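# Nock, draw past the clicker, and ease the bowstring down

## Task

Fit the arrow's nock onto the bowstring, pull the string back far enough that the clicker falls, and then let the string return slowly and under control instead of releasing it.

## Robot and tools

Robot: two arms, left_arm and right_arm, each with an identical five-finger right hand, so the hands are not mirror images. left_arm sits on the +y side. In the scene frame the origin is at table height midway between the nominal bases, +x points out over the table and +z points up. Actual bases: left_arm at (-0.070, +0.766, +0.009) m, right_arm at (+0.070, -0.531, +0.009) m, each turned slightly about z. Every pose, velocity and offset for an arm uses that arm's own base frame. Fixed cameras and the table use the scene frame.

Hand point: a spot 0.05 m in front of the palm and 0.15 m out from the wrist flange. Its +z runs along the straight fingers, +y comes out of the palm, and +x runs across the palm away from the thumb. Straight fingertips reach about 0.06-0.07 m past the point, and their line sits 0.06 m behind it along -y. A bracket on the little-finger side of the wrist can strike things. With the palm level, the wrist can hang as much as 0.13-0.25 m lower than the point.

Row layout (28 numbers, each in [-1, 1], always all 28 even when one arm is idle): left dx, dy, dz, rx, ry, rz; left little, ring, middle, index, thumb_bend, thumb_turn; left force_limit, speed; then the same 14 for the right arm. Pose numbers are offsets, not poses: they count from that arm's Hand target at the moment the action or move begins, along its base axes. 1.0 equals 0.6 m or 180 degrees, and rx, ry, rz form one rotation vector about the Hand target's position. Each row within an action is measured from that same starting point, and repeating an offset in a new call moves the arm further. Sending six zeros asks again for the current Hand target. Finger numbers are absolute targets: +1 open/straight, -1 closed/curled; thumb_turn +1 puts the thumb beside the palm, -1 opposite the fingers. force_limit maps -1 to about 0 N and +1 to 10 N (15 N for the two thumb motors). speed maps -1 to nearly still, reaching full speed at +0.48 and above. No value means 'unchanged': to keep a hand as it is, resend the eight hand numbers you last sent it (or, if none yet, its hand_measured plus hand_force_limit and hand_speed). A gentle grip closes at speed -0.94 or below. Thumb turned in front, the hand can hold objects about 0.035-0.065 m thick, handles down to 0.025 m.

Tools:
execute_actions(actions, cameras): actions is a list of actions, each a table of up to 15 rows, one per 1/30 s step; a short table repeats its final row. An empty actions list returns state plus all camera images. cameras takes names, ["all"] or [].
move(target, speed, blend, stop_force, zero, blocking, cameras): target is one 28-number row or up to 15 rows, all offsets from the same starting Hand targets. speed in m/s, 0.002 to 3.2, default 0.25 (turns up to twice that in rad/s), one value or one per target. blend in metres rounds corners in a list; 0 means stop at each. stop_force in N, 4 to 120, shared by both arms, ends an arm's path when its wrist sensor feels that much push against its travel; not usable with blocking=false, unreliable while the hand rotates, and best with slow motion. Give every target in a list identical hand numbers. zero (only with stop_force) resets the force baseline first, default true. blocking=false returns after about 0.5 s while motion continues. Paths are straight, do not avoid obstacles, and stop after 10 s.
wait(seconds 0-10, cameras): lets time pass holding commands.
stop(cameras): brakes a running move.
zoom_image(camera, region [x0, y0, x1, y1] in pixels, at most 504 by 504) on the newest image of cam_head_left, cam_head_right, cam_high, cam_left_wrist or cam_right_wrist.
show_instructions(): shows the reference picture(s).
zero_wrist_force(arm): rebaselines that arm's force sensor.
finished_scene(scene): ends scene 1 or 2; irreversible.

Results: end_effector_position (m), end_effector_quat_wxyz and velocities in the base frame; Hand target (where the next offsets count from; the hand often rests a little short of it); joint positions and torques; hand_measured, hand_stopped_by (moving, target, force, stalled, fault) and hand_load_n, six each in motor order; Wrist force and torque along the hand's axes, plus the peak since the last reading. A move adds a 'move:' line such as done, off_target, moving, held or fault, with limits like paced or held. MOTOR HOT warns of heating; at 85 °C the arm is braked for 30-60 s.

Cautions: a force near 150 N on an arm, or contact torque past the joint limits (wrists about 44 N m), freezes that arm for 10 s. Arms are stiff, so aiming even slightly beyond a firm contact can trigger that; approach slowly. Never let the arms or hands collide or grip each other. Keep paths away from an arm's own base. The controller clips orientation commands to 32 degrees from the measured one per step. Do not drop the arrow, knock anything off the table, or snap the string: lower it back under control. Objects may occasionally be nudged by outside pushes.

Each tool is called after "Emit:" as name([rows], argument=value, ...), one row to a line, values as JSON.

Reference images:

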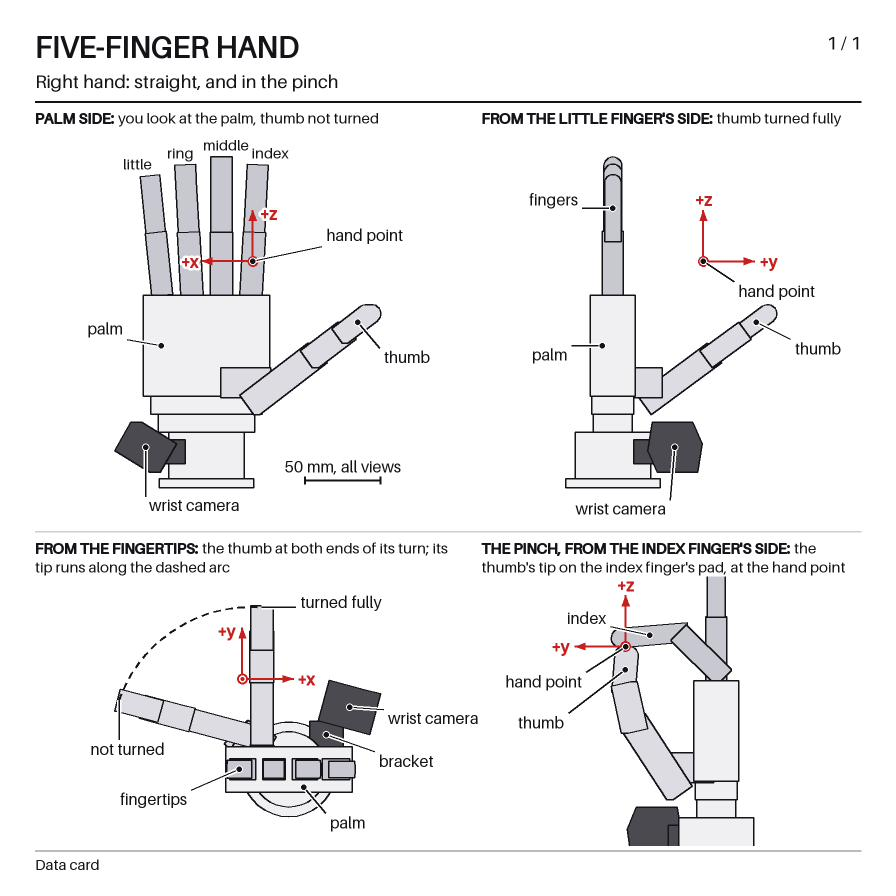

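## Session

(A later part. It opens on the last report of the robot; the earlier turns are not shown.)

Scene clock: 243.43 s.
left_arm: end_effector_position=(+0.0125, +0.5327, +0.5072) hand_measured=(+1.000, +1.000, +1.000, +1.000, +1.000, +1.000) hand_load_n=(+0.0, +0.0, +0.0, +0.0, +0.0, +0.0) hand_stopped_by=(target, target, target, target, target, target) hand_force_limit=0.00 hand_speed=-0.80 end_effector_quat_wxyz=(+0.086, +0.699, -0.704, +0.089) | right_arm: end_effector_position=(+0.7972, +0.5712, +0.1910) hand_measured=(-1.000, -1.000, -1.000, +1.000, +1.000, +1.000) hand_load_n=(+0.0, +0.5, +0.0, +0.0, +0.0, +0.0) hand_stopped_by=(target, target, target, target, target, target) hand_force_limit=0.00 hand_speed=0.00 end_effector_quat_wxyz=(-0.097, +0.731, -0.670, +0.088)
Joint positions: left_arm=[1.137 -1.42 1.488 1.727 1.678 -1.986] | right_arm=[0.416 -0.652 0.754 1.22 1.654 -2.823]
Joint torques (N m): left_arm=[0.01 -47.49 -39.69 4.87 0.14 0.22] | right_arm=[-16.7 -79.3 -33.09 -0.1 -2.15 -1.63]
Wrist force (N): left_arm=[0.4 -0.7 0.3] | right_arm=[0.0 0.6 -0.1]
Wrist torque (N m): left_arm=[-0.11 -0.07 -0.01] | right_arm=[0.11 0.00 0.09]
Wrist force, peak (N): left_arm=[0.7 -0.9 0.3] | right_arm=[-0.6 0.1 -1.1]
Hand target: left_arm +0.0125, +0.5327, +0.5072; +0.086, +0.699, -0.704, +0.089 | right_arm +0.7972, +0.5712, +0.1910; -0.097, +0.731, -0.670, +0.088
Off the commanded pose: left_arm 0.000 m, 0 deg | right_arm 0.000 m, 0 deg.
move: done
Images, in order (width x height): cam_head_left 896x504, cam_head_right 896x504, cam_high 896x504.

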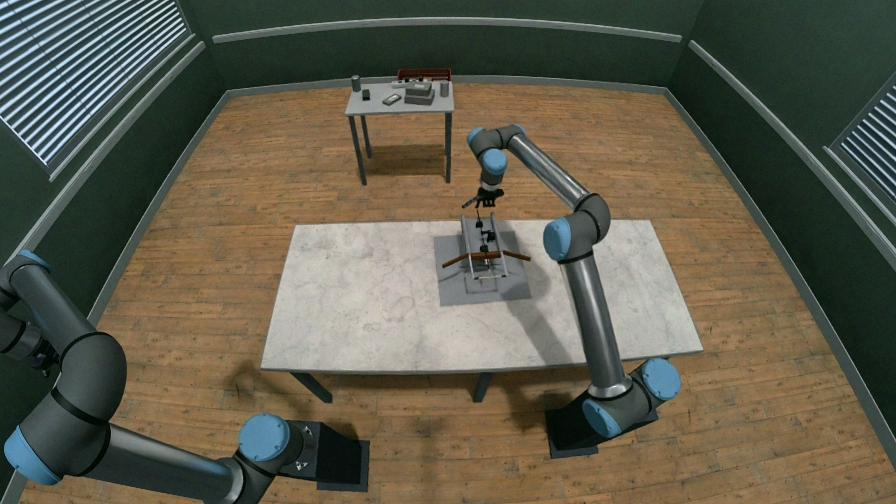

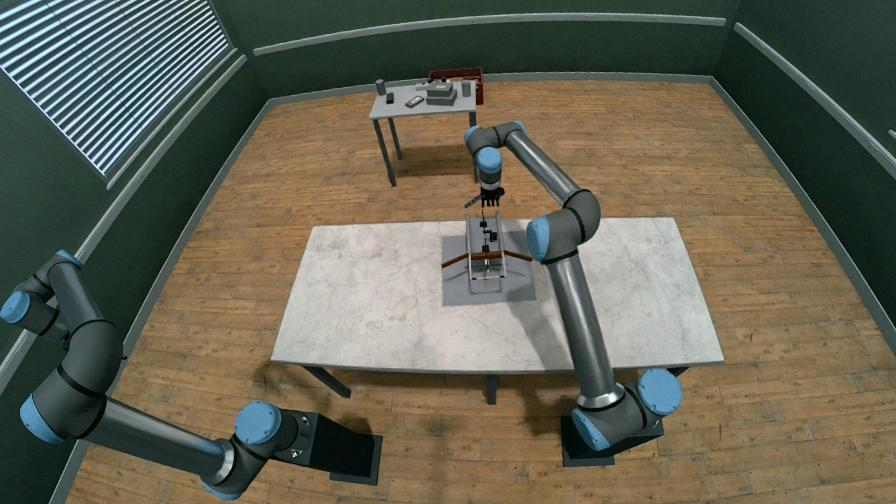

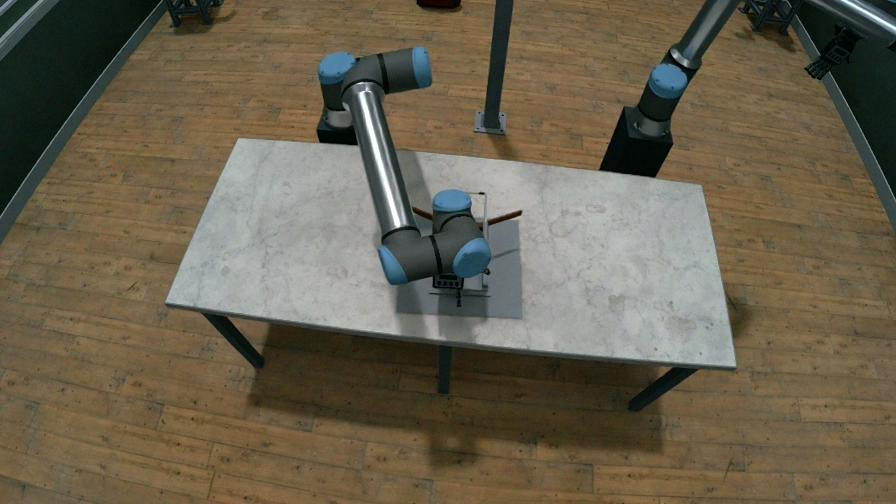

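Emit:
move([
  [0,0,0,0,0,0,1,1,1,1,1,1,0,-0.8, -0.001,0.011,0,0,0,0,-1,-1,-1,1,1,1,0,0],
  [0,0,0,0,0,0,1,1,1,1,1,1,0,-0.8, -0.1255,0,0,0,0,0,-1,-1,-1,1,1,1,0,0],
], speed=0.04, stop_force=5, cameras=["cam_head_left","cam_head_right","cam_high"])

Emit:
zoom_image(camera="cam_head_left", region=[455, 190, 505, 290])

Emit:
zoom_image(camera="cam_head_left", region=[478, 260, 503, 285])

Emit:
zoom_image(camera="cam_head_right", region=[475, 260, 500, 285])

Emit:
zoom_image(camera="cam_high", region=[450, 180, 490, 220])

Scene clock: 274.63 s.
left_arm: end_effector_position=(+0.0125, +0.5327, +0.5072) hand_measured=(+1.000, +1.000, +1.000, +1.000, +1.000, +1.000) hand_load_n=(+0.0, +0.0, +0.0, +0.0, +0.0, +0.0) hand_stopped_by=(target, target, target, target, target, target) hand_force_limit=0.00 hand_speed=-0.80 end_effector_quat_wxyz=(+0.086, +0.699, -0.704, +0.089) | right_arm: end_effector_position=(+0.7381, +0.5726, +0.1910) hand_measured=(-1.000, -1.000, -1.000, +1.000, +1.000, +1.000) hand_load_n=(+0.0, +0.0, +0.0, +0.5, +0.0, +0.0) hand_stopped_by=(target, target, target, target, target, target) hand_force_limit=0.00 hand_speed=0.00 end_effector_quat_wxyz=(-0.097, +0.731, -0.670, +0.088)
Joint positions: left_arm=[1.137 -1.42 1.488 1.727 1.678 -1.986] | right_arm=[0.445 -0.755 0.943 1.136 1.661 -2.795]
Joint torques (N m): left_arm=[0.2 -51.37 -39.78 4.66 0.01 0.85] | right_arm=[-14.3 -75.28 -47.36 8.64 -2.01 -1.84]
Wrist force (N): left_arm=[0.3 -0.5 0.2] | right_arm=[0.1 -4.2 0.8]
Wrist torque (N m): left_arm=[-0.08 -0.05 0.00] | right_arm=[0.15 -0.01 -0.04]
Wrist force, peak (N): left_arm=[1.0 -0.8 0.1] | right_arm=[-0.5 -4.3 1.4]
Hand target: left_arm +0.0125, +0.5327, +0.5072; +0.086, +0.699, -0.704, +0.089 | right_arm +0.7381, +0.5726, +0.1910; -0.097, +0.731, -0.670, +0.088 (not the last commanded pose)
Off the commanded pose: left_arm 0.000 m, 0 deg | right_arm 0.016 m, 0 deg.
move: contact (right_arm); path passed 1 of 2 targets
Images, in order (width x height): cam_head_left 896x504, cam_head_right 896x504, cam_high 896x504.

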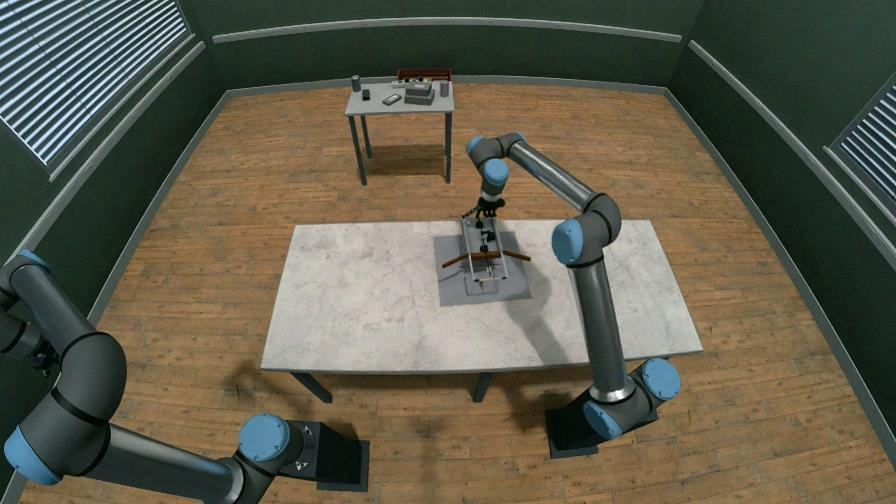

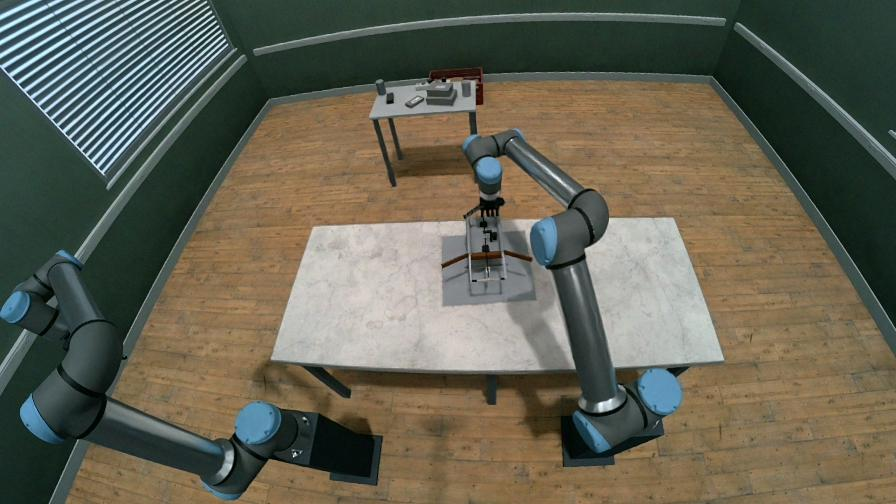

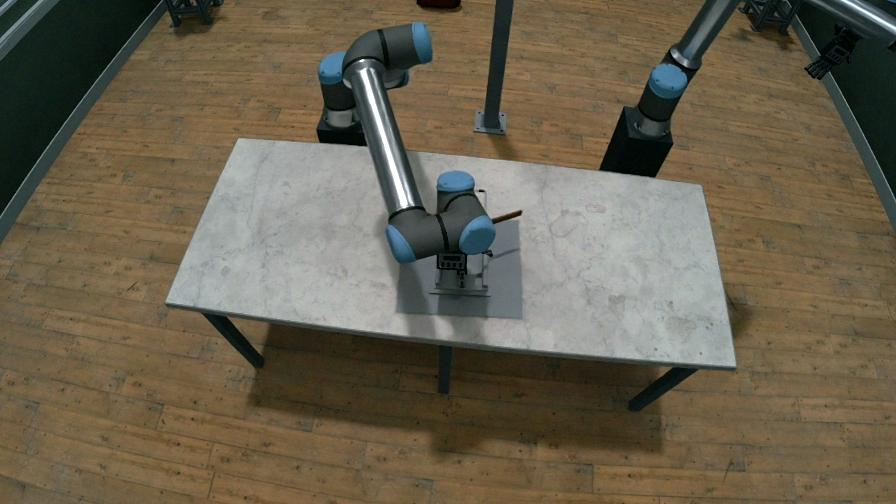

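Scaled by 5.040 from the camera's 896x504 image, which has a finer 1280x720 frame.

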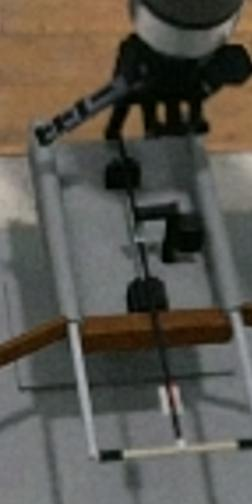

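Scaled by 20.160 from the camera's 896x504 image, which has a finer 1280x720 frame.

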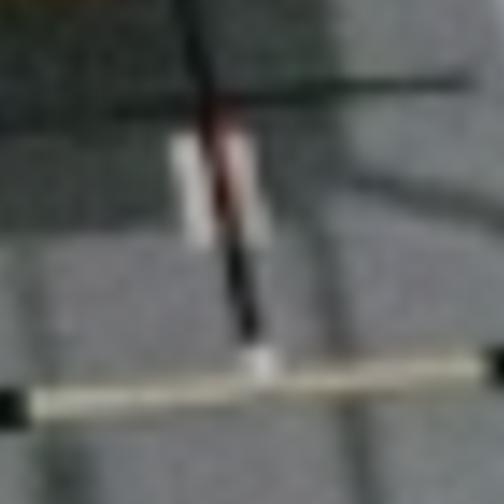

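Scaled by 20.160 from the camera's 896x504 image, which has a finer 1280x720 frame.

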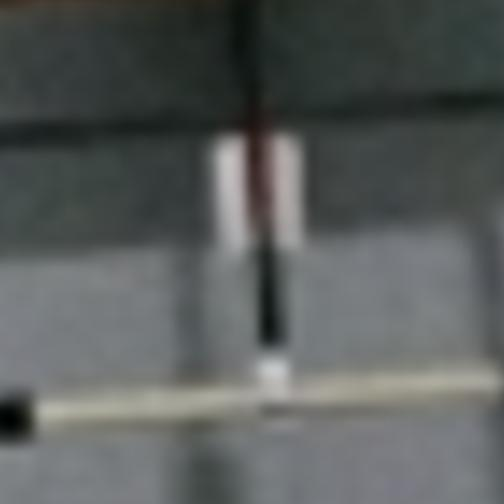

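Scaled by 12.600 from the camera's 896x504 image, which has a finer 1280x720 frame.

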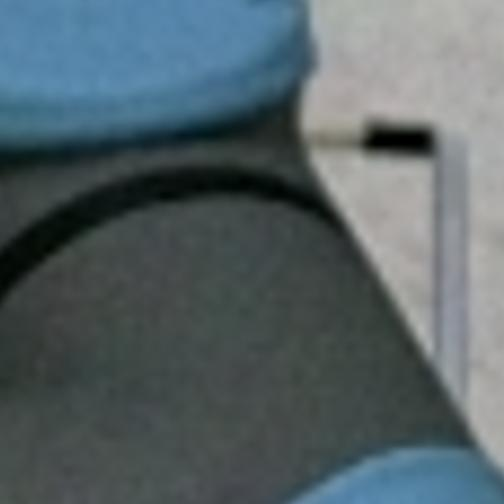

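Emit:
move([
  [0,0,0,0,0,0,1,1,1,1,1,1,0,-0.8, 0.0415,0.0037,0,0,0,0,-1,-1,-1,1,1,1,0,0],
  [0,0,0,0,0,0,1,1,1,1,1,1,0,-0.8, 0.0415,0.0037,0.1667,0,0,0,-1,-1,-1,1,1,1,0,0],
  [0,0,0,0,0,0,1,1,1,1,1,1,0,-0.8, -0.504,-0.0085,0.1317,-0.0073,0.083,0,-1,1,-1,1,1,1,0,0.48],
], speed=[0.08,0.2,0.25], blend=[0.003,0.02,0], cameras=["cam_head_left","cam_head_right","cam_high","cam_right_wrist"])

Emit:
zoom_image(camera="cam_high", region=[430, 160, 500, 230])

Emit:
zoom_image(camera="cam_head_left", region=[460, 225, 530, 295])

Emit:
zoom_image(camera="cam_right_wrist", region=[140, 0, 400, 240])

Scene clock: 300.80 s.
left_arm: end_effector_position=(+0.0125, +0.5327, +0.5072) hand_measured=(+1.000, +1.000, +1.000, +1.000, +1.000, +1.000) hand_load_n=(+0.0, +0.0, +0.5, +0.0, +0.0, +0.0) hand_stopped_by=(target, target, target, target, target, target) hand_force_limit=0.00 hand_speed=-0.80 end_effector_quat_wxyz=(+0.086, +0.699, -0.704, +0.089) | right_arm: end_effector_position=(+0.4357, +0.5675, +0.2700) hand_measured=(-1.000, +1.000, -1.000, +1.000, +1.000, +1.000) hand_load_n=(+0.0, +0.0, +0.5, +0.0, +0.0, +0.0) hand_stopped_by=(target, target, target, target, target, target) hand_force_limit=0.00 hand_speed=0.48 end_effector_quat_wxyz=(+0.000, +0.737, -0.676, +0.000)
Joint positions: left_arm=[1.137 -1.42 1.488 1.727 1.678 -1.986] | right_arm=[0.589 -1.072 1.395 1.247 1.571 -2.64]
Joint torques (N m): left_arm=[1.55 -50.06 -40.48 4.52 0.08 0.35] | right_arm=[22.08 -82.72 -30.63 0.47 -2.94 2.99]
Wrist force (N): left_arm=[0.5 -0.3 0.4] | right_arm=[0.0 0.1 -0.3]
Wrist torque (N m): left_arm=[-0.08 -0.08 0.01] | right_arm=[0.07 0.00 -0.05]
Wrist force, peak (N): left_arm=[0.9 -1.0 0.3] | right_arm=[-0.3 -4.6 1.3]
Hand target: left_arm +0.0125, +0.5327, +0.5072; +0.086, +0.699, -0.704, +0.089 | right_arm +0.4357, +0.5675, +0.2700; +0.000, +0.737, -0.676, +0.000
Off the commanded pose: left_arm 0.000 m, 0 deg | right_arm 0.000 m, 0 deg.
move: done
Images, in order (width x height): cam_head_left 896x504, cam_head_right 896x504, cam_high 896x504, cam_right_wrist 672x504.

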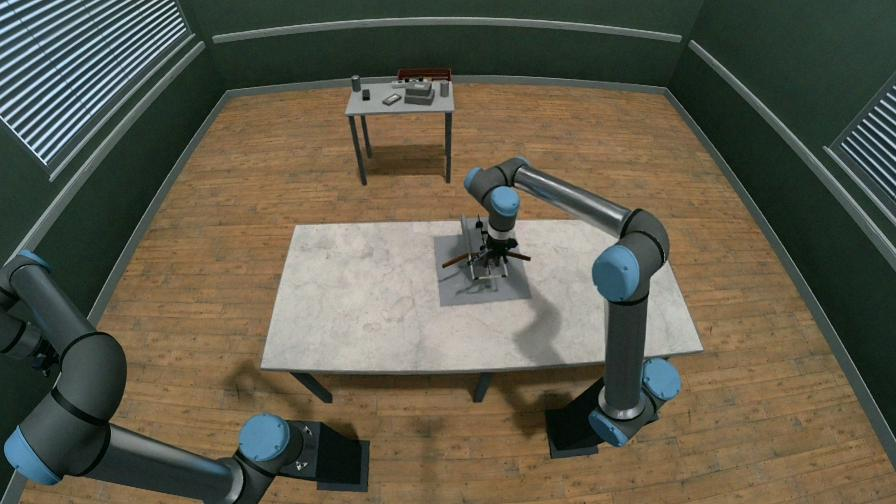

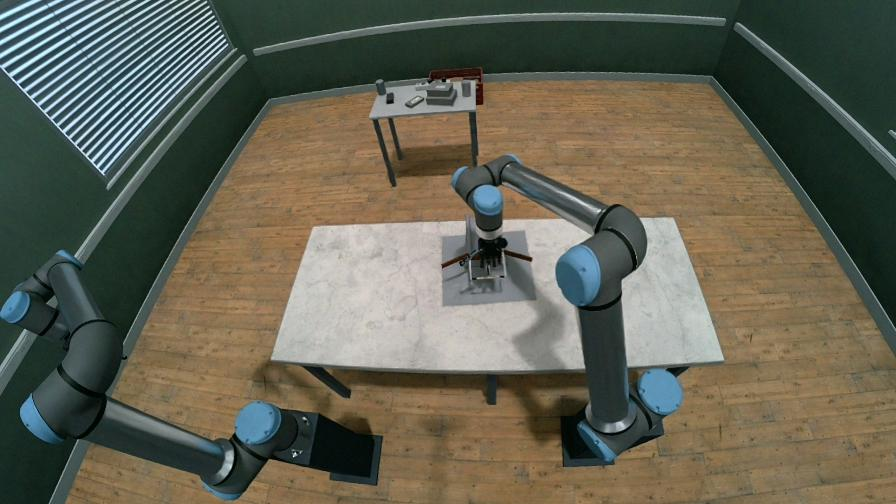

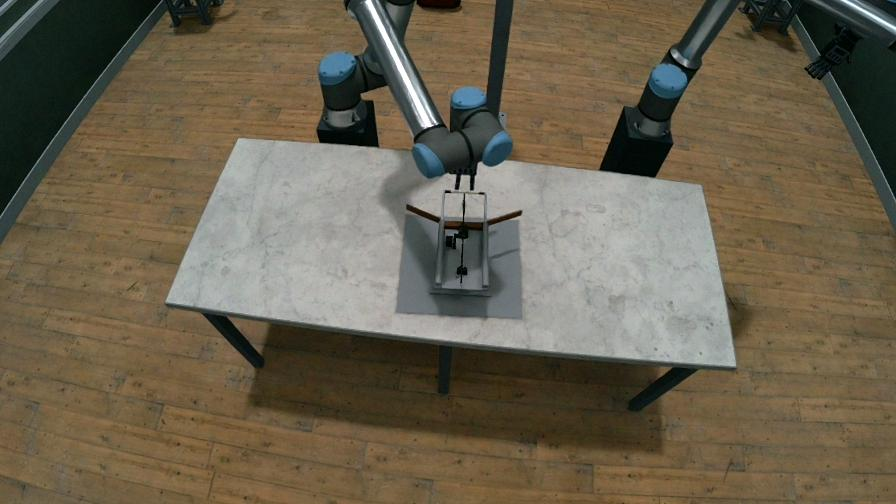

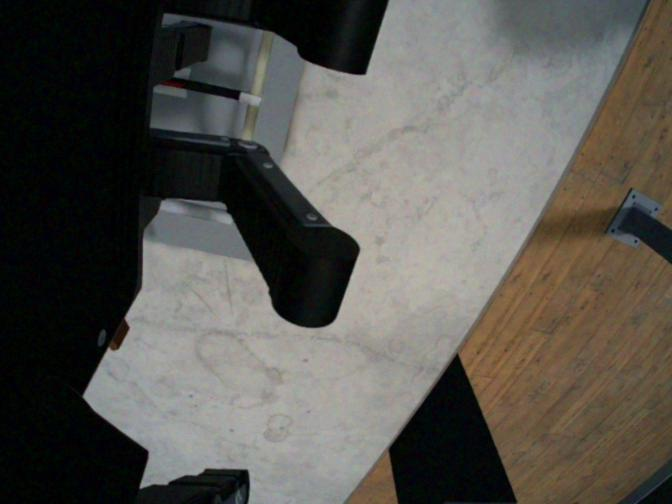

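Scaled by 7.200 from the camera's 896x504 image, which has a finer 1280x720 frame.

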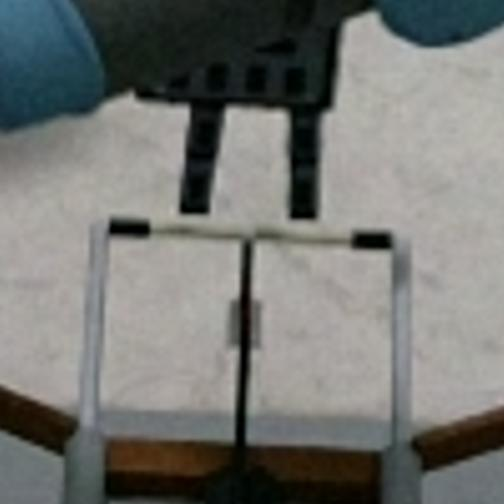

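Scaled by 7.200 from the camera's 896x504 image, which has a finer 1280x720 frame.

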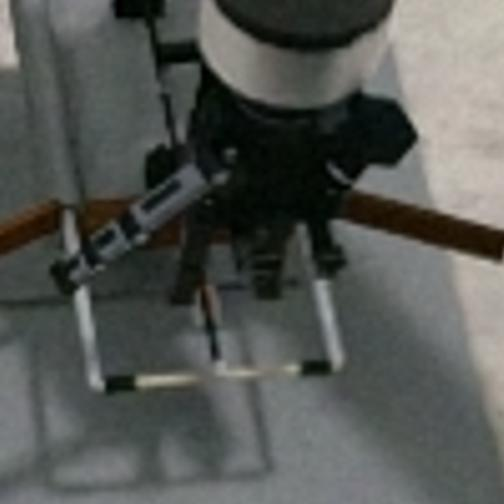

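Scaled by 1.938 from the camera's 672x504 image, which has a finer 960x720 frame.

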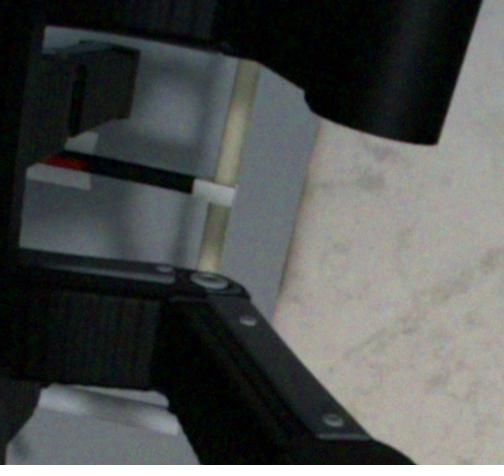

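Emit:
move(target=[0,0,0,0,0,0,1,1,1,1,1,1,0,-0.8, 0,0,-0.12,0,0,0,-1,1,-1,1,1,1,0,0.48], speed=0.1, stop_force=6, cameras=["cam_high"])

Emit:
move(target=[0,0,0,0,0,0,1,1,1,1,1,1,0,-0.8, -0.083,-0.00735,0,0,0,0,-1,1,-1,1,1,1,0,0.48], speed=0.07, stop_force=40, cameras=["cam_high","cam_right_wrist","cam_head_left"])

Emit:
zoom_image(camera="cam_high", region=[430, 160, 510, 290])

Emit:
zoom_image(camera="cam_right_wrist", region=[140, 0, 400, 240])

Scene clock: 319.60 s.
left_arm: end_effector_position=(+0.0125, +0.5327, +0.5072) hand_measured=(+1.000, +1.000, +1.000, +1.000, +1.000, +1.000) hand_load_n=(+0.0, +0.0, +0.0, +0.0, +0.0, +0.0) hand_stopped_by=(target, target, target, target, target, target) hand_force_limit=0.00 hand_speed=-0.80 end_effector_quat_wxyz=(+0.086, +0.699, -0.704, +0.089) | right_arm: end_effector_position=(+0.4357, +0.5675, +0.1980) hand_measured=(-1.000, +1.000, -1.000, +1.000, +1.000, +1.000) hand_load_n=(+0.5, +0.0, +0.5, +0.0, +0.0, +0.0) hand_stopped_by=(target, target, target, target, target, target) hand_force_limit=0.00 hand_speed=0.48 end_effector_quat_wxyz=(+0.000, +0.737, -0.676, +0.000)
Joint positions: left_arm=[1.137 -1.42 1.488 1.727 1.678 -1.986] | right_arm=[0.589 -1.028 1.462 1.137 1.571 -2.64]
Joint torques (N m): left_arm=[0.63 -47.82 -40.34 4.9 -0.14 0.47] | right_arm=[16.03 -54.15 -28.62 0.12 -1.54 1.06]
Wrist force (N): left_arm=[0.4 -0.4 0.3] | right_arm=[-0.1 0.3 -0.3]
Wrist torque (N m): left_arm=[-0.08 -0.07 0.00] | right_arm=[0.09 0.00 -0.05]
Wrist force, peak (N): left_arm=[1.1 -0.7 -0.3] | right_arm=[-0.3 0.2 -1.4]
Hand target: left_arm +0.0125, +0.5327, +0.5072; +0.086, +0.699, -0.704, +0.089 | right_arm +0.4357, +0.5675, +0.1980; +0.000, +0.737, -0.676, +0.000
Off the commanded pose: left_arm 0.000 m, 0 deg | right_arm 0.000 m, 0 deg.
move: done
Images, in order (width x height): cam_high 896x504.

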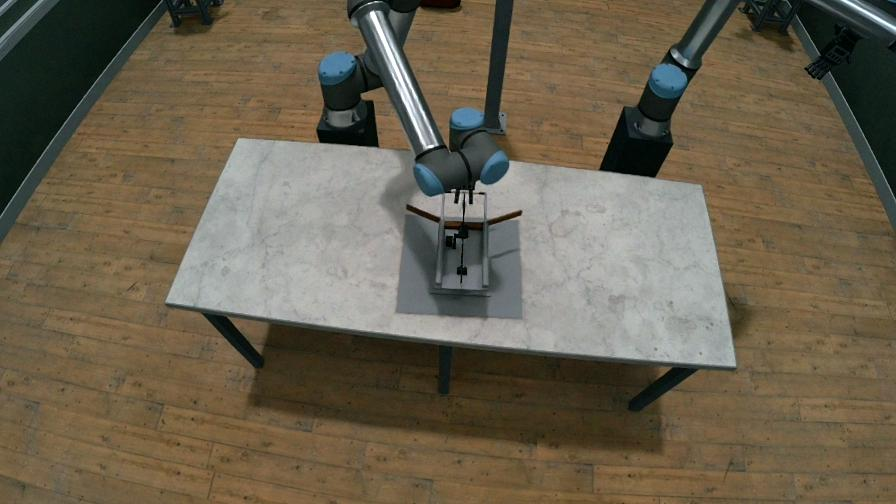

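Scene clock: 321.33 s.
left_arm: end_effector_position=(+0.0125, +0.5327, +0.5072) hand_measured=(+1.000, +1.000, +1.000, +1.000, +1.000, +1.000) hand_load_n=(+0.0, +0.0, +0.0, +0.0, +0.0, +0.0) hand_stopped_by=(target, target, target, target, target, target) hand_force_limit=0.00 hand_speed=-0.80 end_effector_quat_wxyz=(+0.086, +0.699, -0.704, +0.089) | right_arm: end_effector_position=(+0.3859, +0.5631, +0.1980) hand_measured=(-1.000, +1.000, -1.000, +1.000, +1.000, +1.000) hand_load_n=(+0.0, +0.5, +0.0, +0.5, +0.0, +0.0) hand_stopped_by=(target, target, target, target, target, target) hand_force_limit=0.00 hand_speed=0.48 end_effector_quat_wxyz=(+0.000, +0.737, -0.676, +0.000)
Joint positions: left_arm=[1.137 -1.42 1.488 1.727 1.678 -1.986] | right_arm=[0.624 -1.083 1.549 1.104 1.571 -2.605]
Joint torques (N m): left_arm=[1.71 -48.95 -39.76 4.84 -0.65 0.43] | right_arm=[24.27 -81.62 -27.02 2.13 -1.77 2.97]
Wrist force (N): left_arm=[0.0 -0.4 0.1] | right_arm=[0.9 -6.9 4.5]
Wrist torque (N m): left_arm=[-0.07 0.00 -0.02] | right_arm=[0.04 -0.02 -0.13]
Wrist force, peak (N): left_arm=[0.9 -0.4 0.7] | right_arm=[1.0 -6.7 5.6]
Hand target: left_arm +0.0125, +0.5327, +0.5072; +0.086, +0.699, -0.704, +0.089 | right_arm +0.3859, +0.5631, +0.1980; +0.000, +0.737, -0.676, +0.000
Off the commanded pose: left_arm 0.000 m, 0 deg | right_arm 0.000 m, 0 deg.
move: done
Images, in order (width x height): cam_head_left 896x504, cam_high 896x504, cam_right_wrist 672x504.

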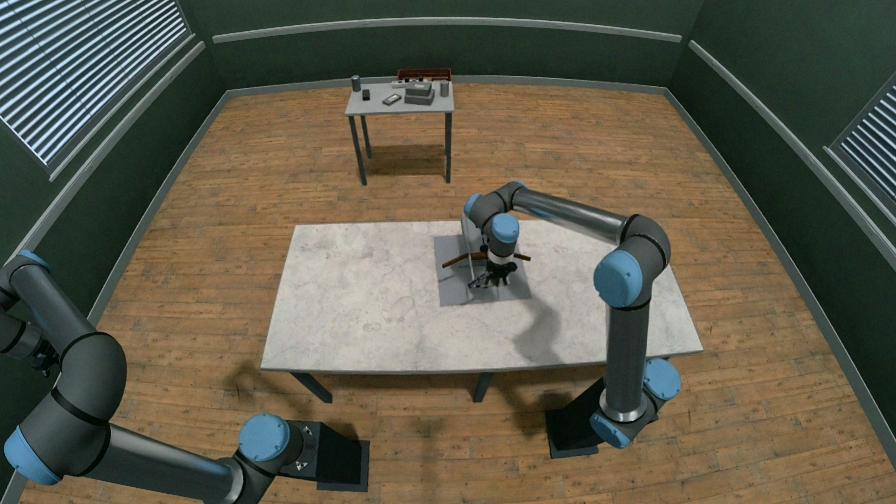

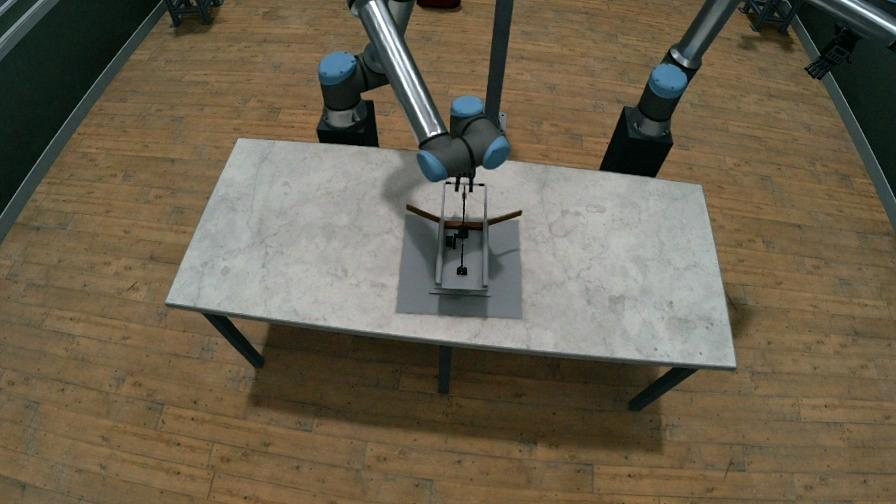

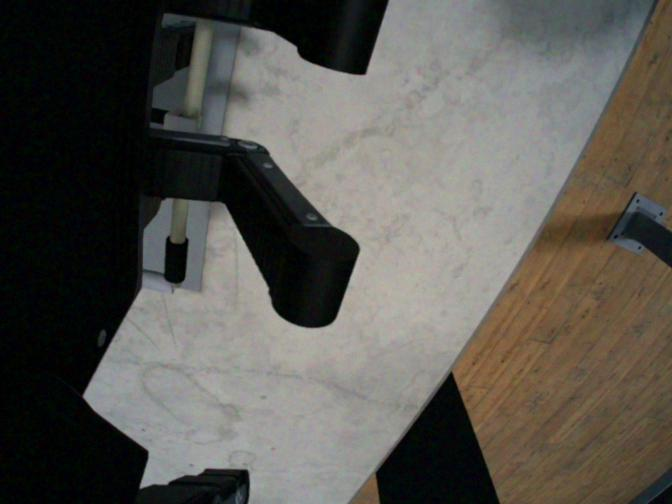

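Scaled by 3.877 from the camera's 896x504 image, which has a finer 1280x720 frame.

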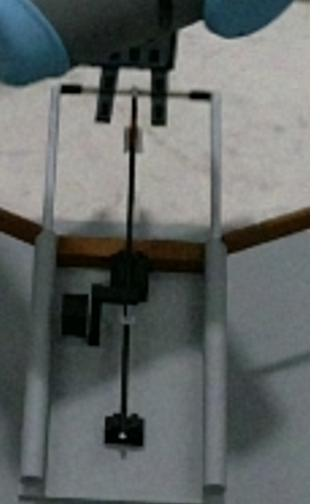

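Scaled by 1.938 from the camera's 672x504 image, which has a finer 960x720 frame.

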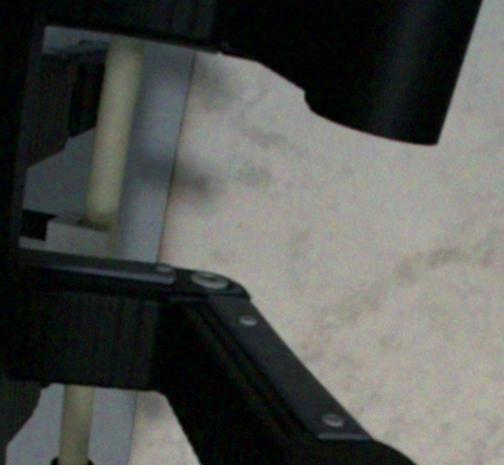

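Emit:
move(target=[0,0,0,0,0,0,1,1,1,1,1,1,0,-0.8, -0.166,-0.0147,0,0,0,0,-1,1,-1,1,1,1,0,0.48], speed=0.07, stop_force=40, cameras=["cam_high"])

Emit:
zoom_image(camera="cam_high", region=[440, 220, 480, 260])

Scene clock: 331.60 s.
left_arm: end_effector_position=(+0.0125, +0.5327, +0.5072) hand_measured=(+1.000, +1.000, +1.000, +1.000, +1.000, +1.000) hand_load_n=(+0.5, +0.0, +0.0, +0.0, -0.5, +0.0) hand_stopped_by=(target, target, target, target, target, target) hand_force_limit=0.00 hand_speed=-0.80 end_effector_quat_wxyz=(+0.086, +0.699, -0.704, +0.089) | right_arm: end_effector_position=(+0.2863, +0.5543, +0.1980) hand_measured=(-1.000, +1.000, -1.000, +1.000, +1.000, +1.000) hand_load_n=(+0.0, +1.0, +0.0, +1.0, +0.0, +0.0) hand_stopped_by=(target, target, target, target, target, target) hand_force_limit=0.00 hand_speed=0.48 end_effector_quat_wxyz=(+0.000, +0.737, -0.676, +0.000)
Joint positions: left_arm=[1.137 -1.42 1.488 1.727 1.678 -1.986] | right_arm=[0.709 -1.182 1.699 1.053 1.571 -2.52]
Joint torques (N m): left_arm=[0.81 -49.9 -40.98 4.5 -0.12 0.12] | right_arm=[30.09 -77.58 -22.63 4.16 -0.05 3.08]
Wrist force (N): left_arm=[0.2 0.1 -0.2] | right_arm=[1.6 -15.8 8.7]
Wrist torque (N m): left_arm=[0.02 -0.03 0.01] | right_arm=[0.08 -0.06 -0.25]
Wrist force, peak (N): left_arm=[0.7 -0.8 0.7] | right_arm=[1.9 -16.0 8.7]
Hand target: left_arm +0.0125, +0.5327, +0.5072; +0.086, +0.699, -0.704, +0.089 | right_arm +0.2863, +0.5543, +0.1980; +0.000, +0.737, -0.676, +0.000
Off the commanded pose: left_arm 0.000 m, 0 deg | right_arm 0.000 m, 0 deg.
move: done
Images, in order (width x height): cam_high 896x504.

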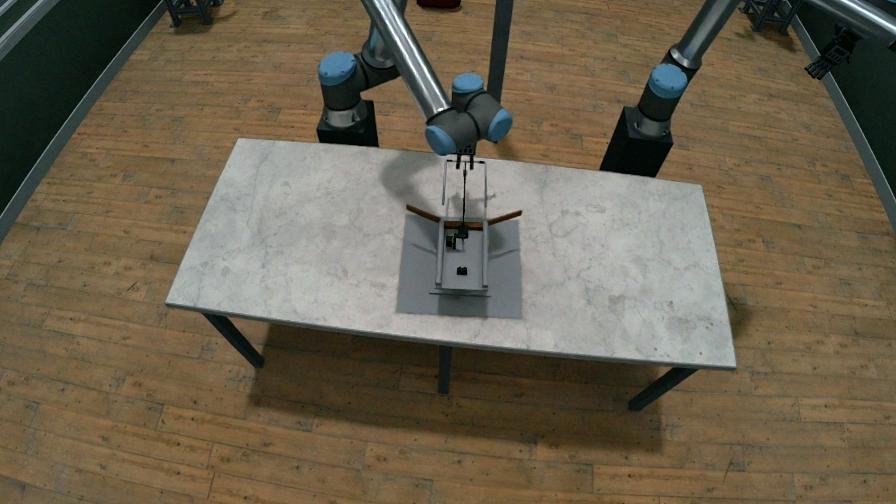

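Scaled by 12.600 from the camera's 896x504 image, which has a finer 1280x720 frame.

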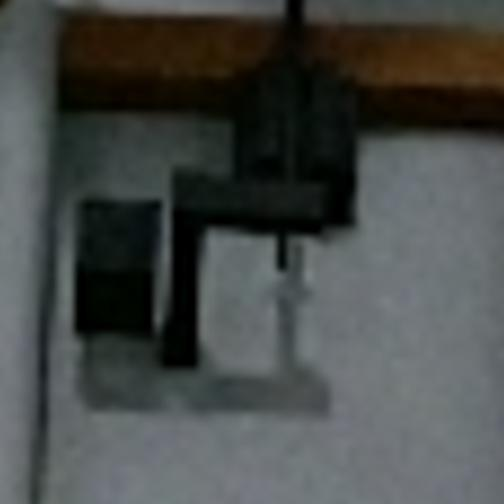

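Emit:
move(target=[0,0,0,0,0,0,1,1,1,1,1,1,0,-0.8, -0.01,-0.0009,0,0,0,0,-1,1,-1,1,1,1,0,0.48], speed=0.04, cameras=["cam_high"])

Emit:
zoom_image(camera="cam_high", region=[440, 220, 480, 260])

Scene clock: 343.40 s.
left_arm: end_effector_position=(+0.0125, +0.5327, +0.5072) hand_measured=(+1.000, +1.000, +1.000, +1.000, +1.000, +1.000) hand_load_n=(+0.0, +0.0, -0.5, +0.0, +0.0, +0.0) hand_stopped_by=(target, target, target, target, target, target) hand_force_limit=0.00 hand_speed=-0.80 end_effector_quat_wxyz=(+0.086, +0.699, -0.704, +0.089) | right_arm: end_effector_position=(+0.2804, +0.5538, +0.1980) hand_measured=(-1.000, +1.000, -1.000, +1.000, +1.000, +1.000) hand_load_n=(+0.0, +0.5, +0.5, +1.0, +0.0, +0.0) hand_stopped_by=(target, target, target, target, target, target) hand_force_limit=0.00 hand_speed=0.48 end_effector_quat_wxyz=(+0.000, +0.737, -0.676, +0.000)
Joint positions: left_arm=[1.137 -1.42 1.488 1.727 1.678 -1.986] | right_arm=[0.715 -1.188 1.707 1.051 1.571 -2.514]
Joint torques (N m): left_arm=[-0.91 -49.79 -39.6 4.4 -0.15 0.34] | right_arm=[34.91 -75.88 -23.27 3.73 -1.3 2.7]
Wrist force (N): left_arm=[0.1 -0.5 0.4] | right_arm=[1.8 -15.8 9.0]
Wrist torque (N m): left_arm=[-0.10 -0.03 -0.01] | right_arm=[0.08 -0.11 -0.24]
Wrist force, peak (N): left_arm=[0.6 -1.0 0.5] | right_arm=[1.4 -16.0 9.3]
Hand target: left_arm +0.0125, +0.5327, +0.5072; +0.086, +0.699, -0.704, +0.089 | right_arm +0.2803, +0.5537, +0.1980; +0.000, +0.737, -0.676, +0.000
Off the commanded pose: left_arm 0.000 m, 0 deg | right_arm 0.000 m, 0 deg.
move: done
Images, in order (width x height): cam_high 896x504.

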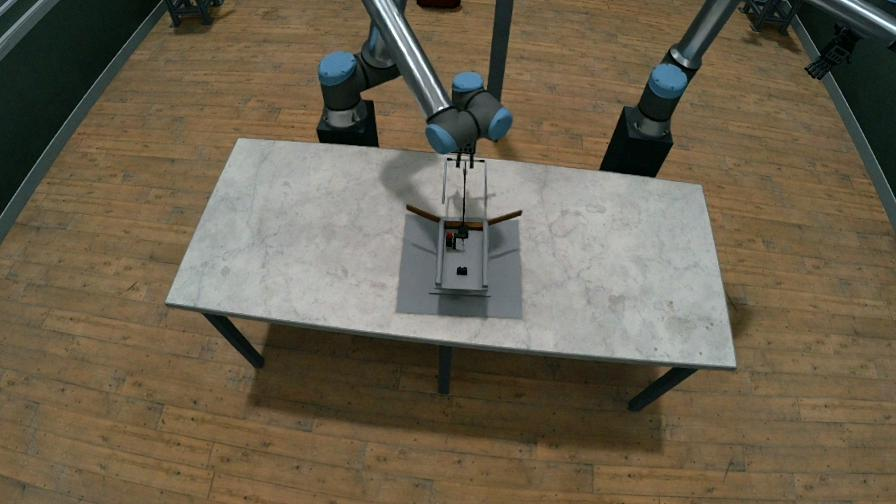

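Scaled by 12.600 from the camera's 896x504 image, which has a finer 1280x720 frame.

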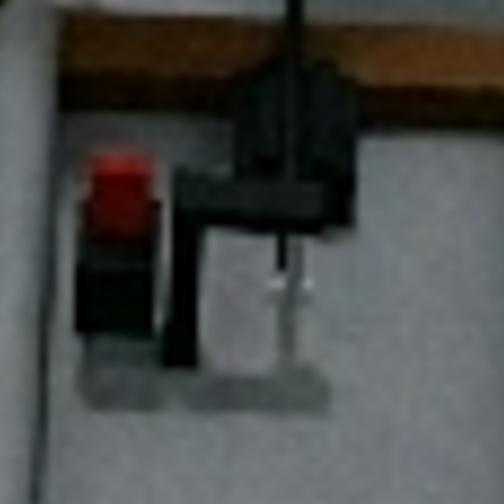

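Emit:
move([
  [0,0,0,0,0,0,1,1,1,1,1,1,0,-0.8, 0.1163,0.0103,0,0,0,0,-1,1,-1,1,1,1,0,0.48],
  [0,0,0,0,0,0,1,1,1,1,1,1,0,-0.8, 0.259,0.0229,0,0,0,0,-1,1,-1,1,1,1,0,0.48],
], speed=[0.07,0.04], blend=[0.005,0], cameras=["cam_high","cam_right_wrist"])

Emit:
zoom_image(camera="cam_high", region=[430, 165, 510, 295])

Emit:
zoom_image(camera="cam_right_wrist", region=[140, 0, 400, 240])

Scene clock: 354.07 s.
left_arm: end_effector_position=(+0.0125, +0.5327, +0.5072) hand_measured=(+1.000, +1.000, +1.000, +1.000, +1.000, +1.000) hand_load_n=(+0.0, +0.0, +0.0, +0.0, +0.0, +0.0) hand_stopped_by=(target, target, target, target, target, target) hand_force_limit=0.00 hand_speed=-0.80 end_effector_quat_wxyz=(+0.086, +0.699, -0.704, +0.089) | right_arm: end_effector_position=(+0.4356, +0.5675, +0.1980) hand_measured=(-1.000, +1.000, -1.000, +1.000, +1.000, +1.000) hand_load_n=(+0.0, +0.0, +0.0, +0.0, +0.0, +0.0) hand_stopped_by=(target, target, target, target, target, target) hand_force_limit=0.00 hand_speed=0.48 end_effector_quat_wxyz=(+0.000, +0.737, -0.676, +0.000)
Joint positions: left_arm=[1.137 -1.42 1.488 1.727 1.678 -1.986] | right_arm=[0.589 -1.028 1.462 1.137 1.571 -2.64]
Joint torques (N m): left_arm=[0.02 -49.35 -41.32 4.71 -0.17 0.53] | right_arm=[-18.29 -53.01 -44.39 7.88 -1.03 -2.24]
Wrist force (N): left_arm=[0.4 -0.4 0.2] | right_arm=[-0.2 -0.8 -0.7]
Wrist torque (N m): left_arm=[-0.08 -0.07 0.01] | right_arm=[-0.04 0.03 0.03]
Wrist force, peak (N): left_arm=[0.7 -1.0 0.5] | right_arm=[1.5 -16.1 9.4]
Hand target: left_arm +0.0125, +0.5327, +0.5072; +0.086, +0.699, -0.704, +0.089 | right_arm +0.4357, +0.5675, +0.1980; +0.000, +0.737, -0.676, +0.000
Off the commanded pose: left_arm 0.000 m, 0 deg | right_arm 0.000 m, 0 deg.
move: done
Images, in order (width x height): cam_high 896x504, cam_right_wrist 672x504.

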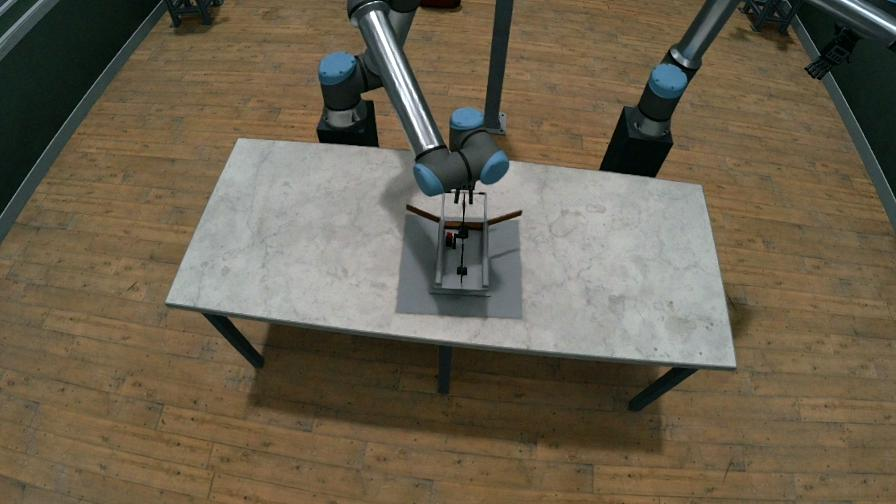

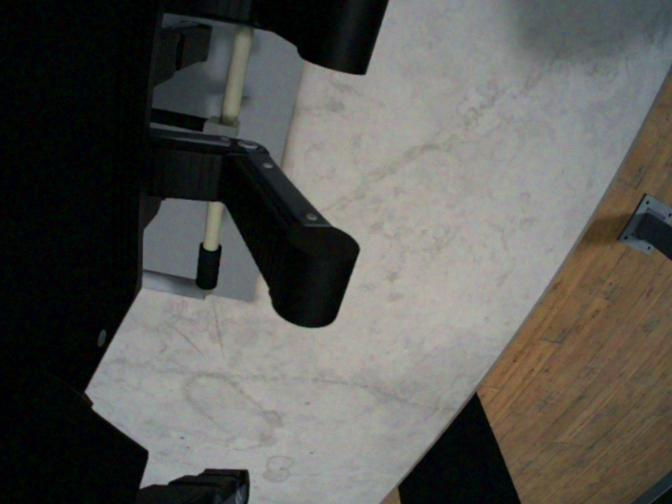

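Scaled by 3.877 from the camera's 896x504 image, which has a finer 1280x720 frame.

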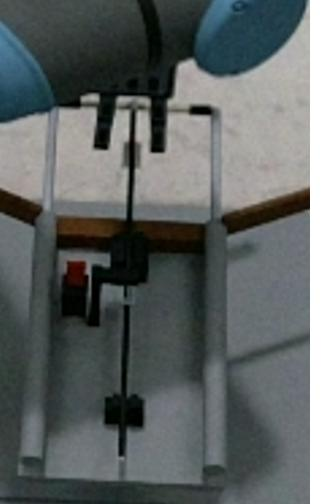

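Scaled by 1.938 from the camera's 672x504 image, which has a finer 960x720 frame.

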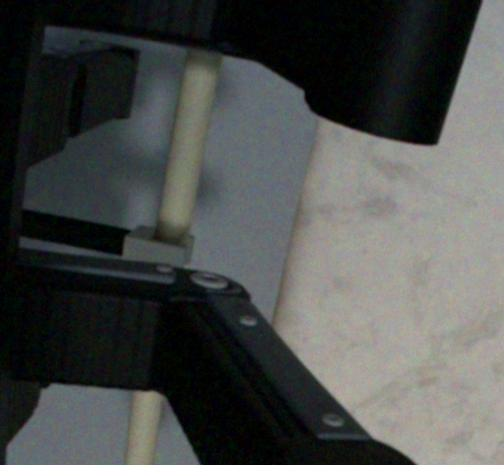

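All good: the nock is seated, the string is at rest and the flag is up. I'll lift the hand clear and finish.

Emit:
move(target=[0,0,0,0,0,0,1,1,1,1,1,1,0,-0.8, 0,0,0.17,0,0,0,-1,1,-1,1,1,1,0,0.48], speed=0.15, cameras=["cam_high","cam_right_wrist"])

Emit:
zoom_image(camera="cam_high", region=[430, 165, 510, 295])

Scene clock: 359.53 s.
left_arm: end_effector_position=(+0.0125, +0.5327, +0.5072) hand_measured=(+1.000, +1.000, +1.000, +1.000, +1.000, +1.000) hand_load_n=(+0.0, +0.0, +0.0, +0.0, +0.0, +0.0) hand_stopped_by=(target, target, target, target, target, target) hand_force_limit=0.00 hand_speed=-0.80 end_effector_quat_wxyz=(+0.086, +0.699, -0.704, +0.089) | right_arm: end_effector_position=(+0.4356, +0.5675, +0.2999) hand_measured=(-1.000, +1.000, -1.000, +1.000, +1.000, +1.000) hand_load_n=(+0.0, +0.0, +0.0, +0.0, +0.0, +0.0) hand_stopped_by=(target, target, target, target, target, target) hand_force_limit=0.00 hand_speed=0.48 end_effector_quat_wxyz=(+0.000, +0.737, -0.676, +0.000)
Joint positions: left_arm=[1.137 -1.42 1.488 1.727 1.678 -1.986] | right_arm=[0.589 -1.087 1.363 1.294 1.571 -2.64]
Joint torques (N m): left_arm=[0.44 -49.79 -41.22 4.67 -0.57 0.5] | right_arm=[-12.7 -82.61 -47.76 7.08 0.53 1.59]
Wrist force (N): left_arm=[0.5 -0.4 0.6] | right_arm=[-0.1 -0.7 -0.4]
Wrist torque (N m): left_arm=[-0.10 -0.10 0.01] | right_arm=[-0.04 0.03 0.03]
Wrist force, peak (N): left_arm=[1.1 -0.9 0.1] | right_arm=[-0.3 -0.6 -1.7]
Hand target: left_arm +0.0125, +0.5327, +0.5072; +0.086, +0.699, -0.704, +0.089 | right_arm +0.4357, +0.5675, +0.3000; +0.000, +0.737, -0.676, +0.000
Off the commanded pose: left_arm 0.000 m, 0 deg | right_arm 0.000 m, 0 deg.
move: done
Images, in order (width x height): cam_high 896x504, cam_right_wrist 672x504.

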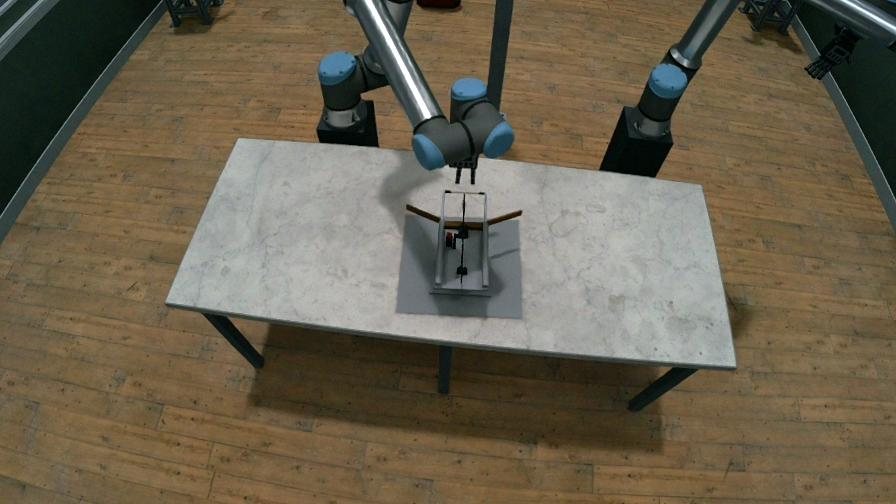

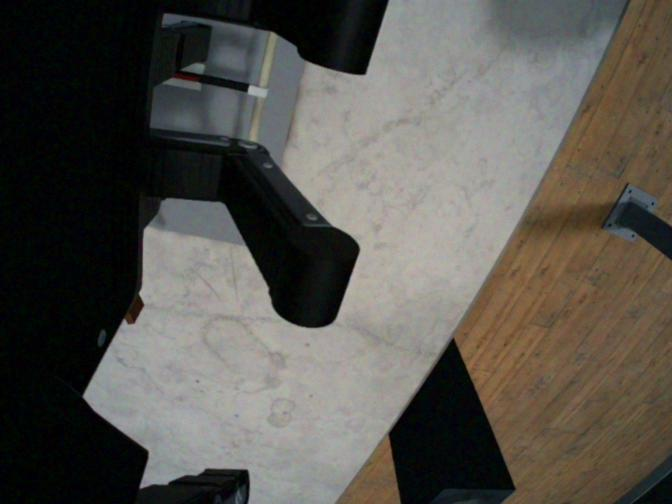

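Scaled by 3.877 from the camera's 896x504 image, which has a finer 1280x720 frame.

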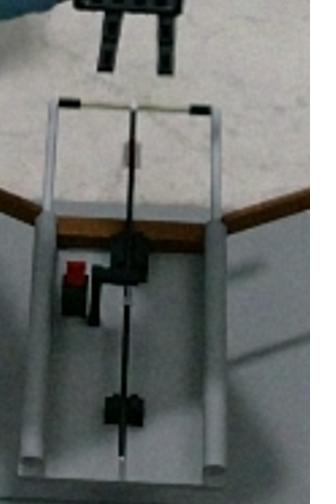

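Emit:
finished_scene(scene=2)

The scene is finished: the task was done.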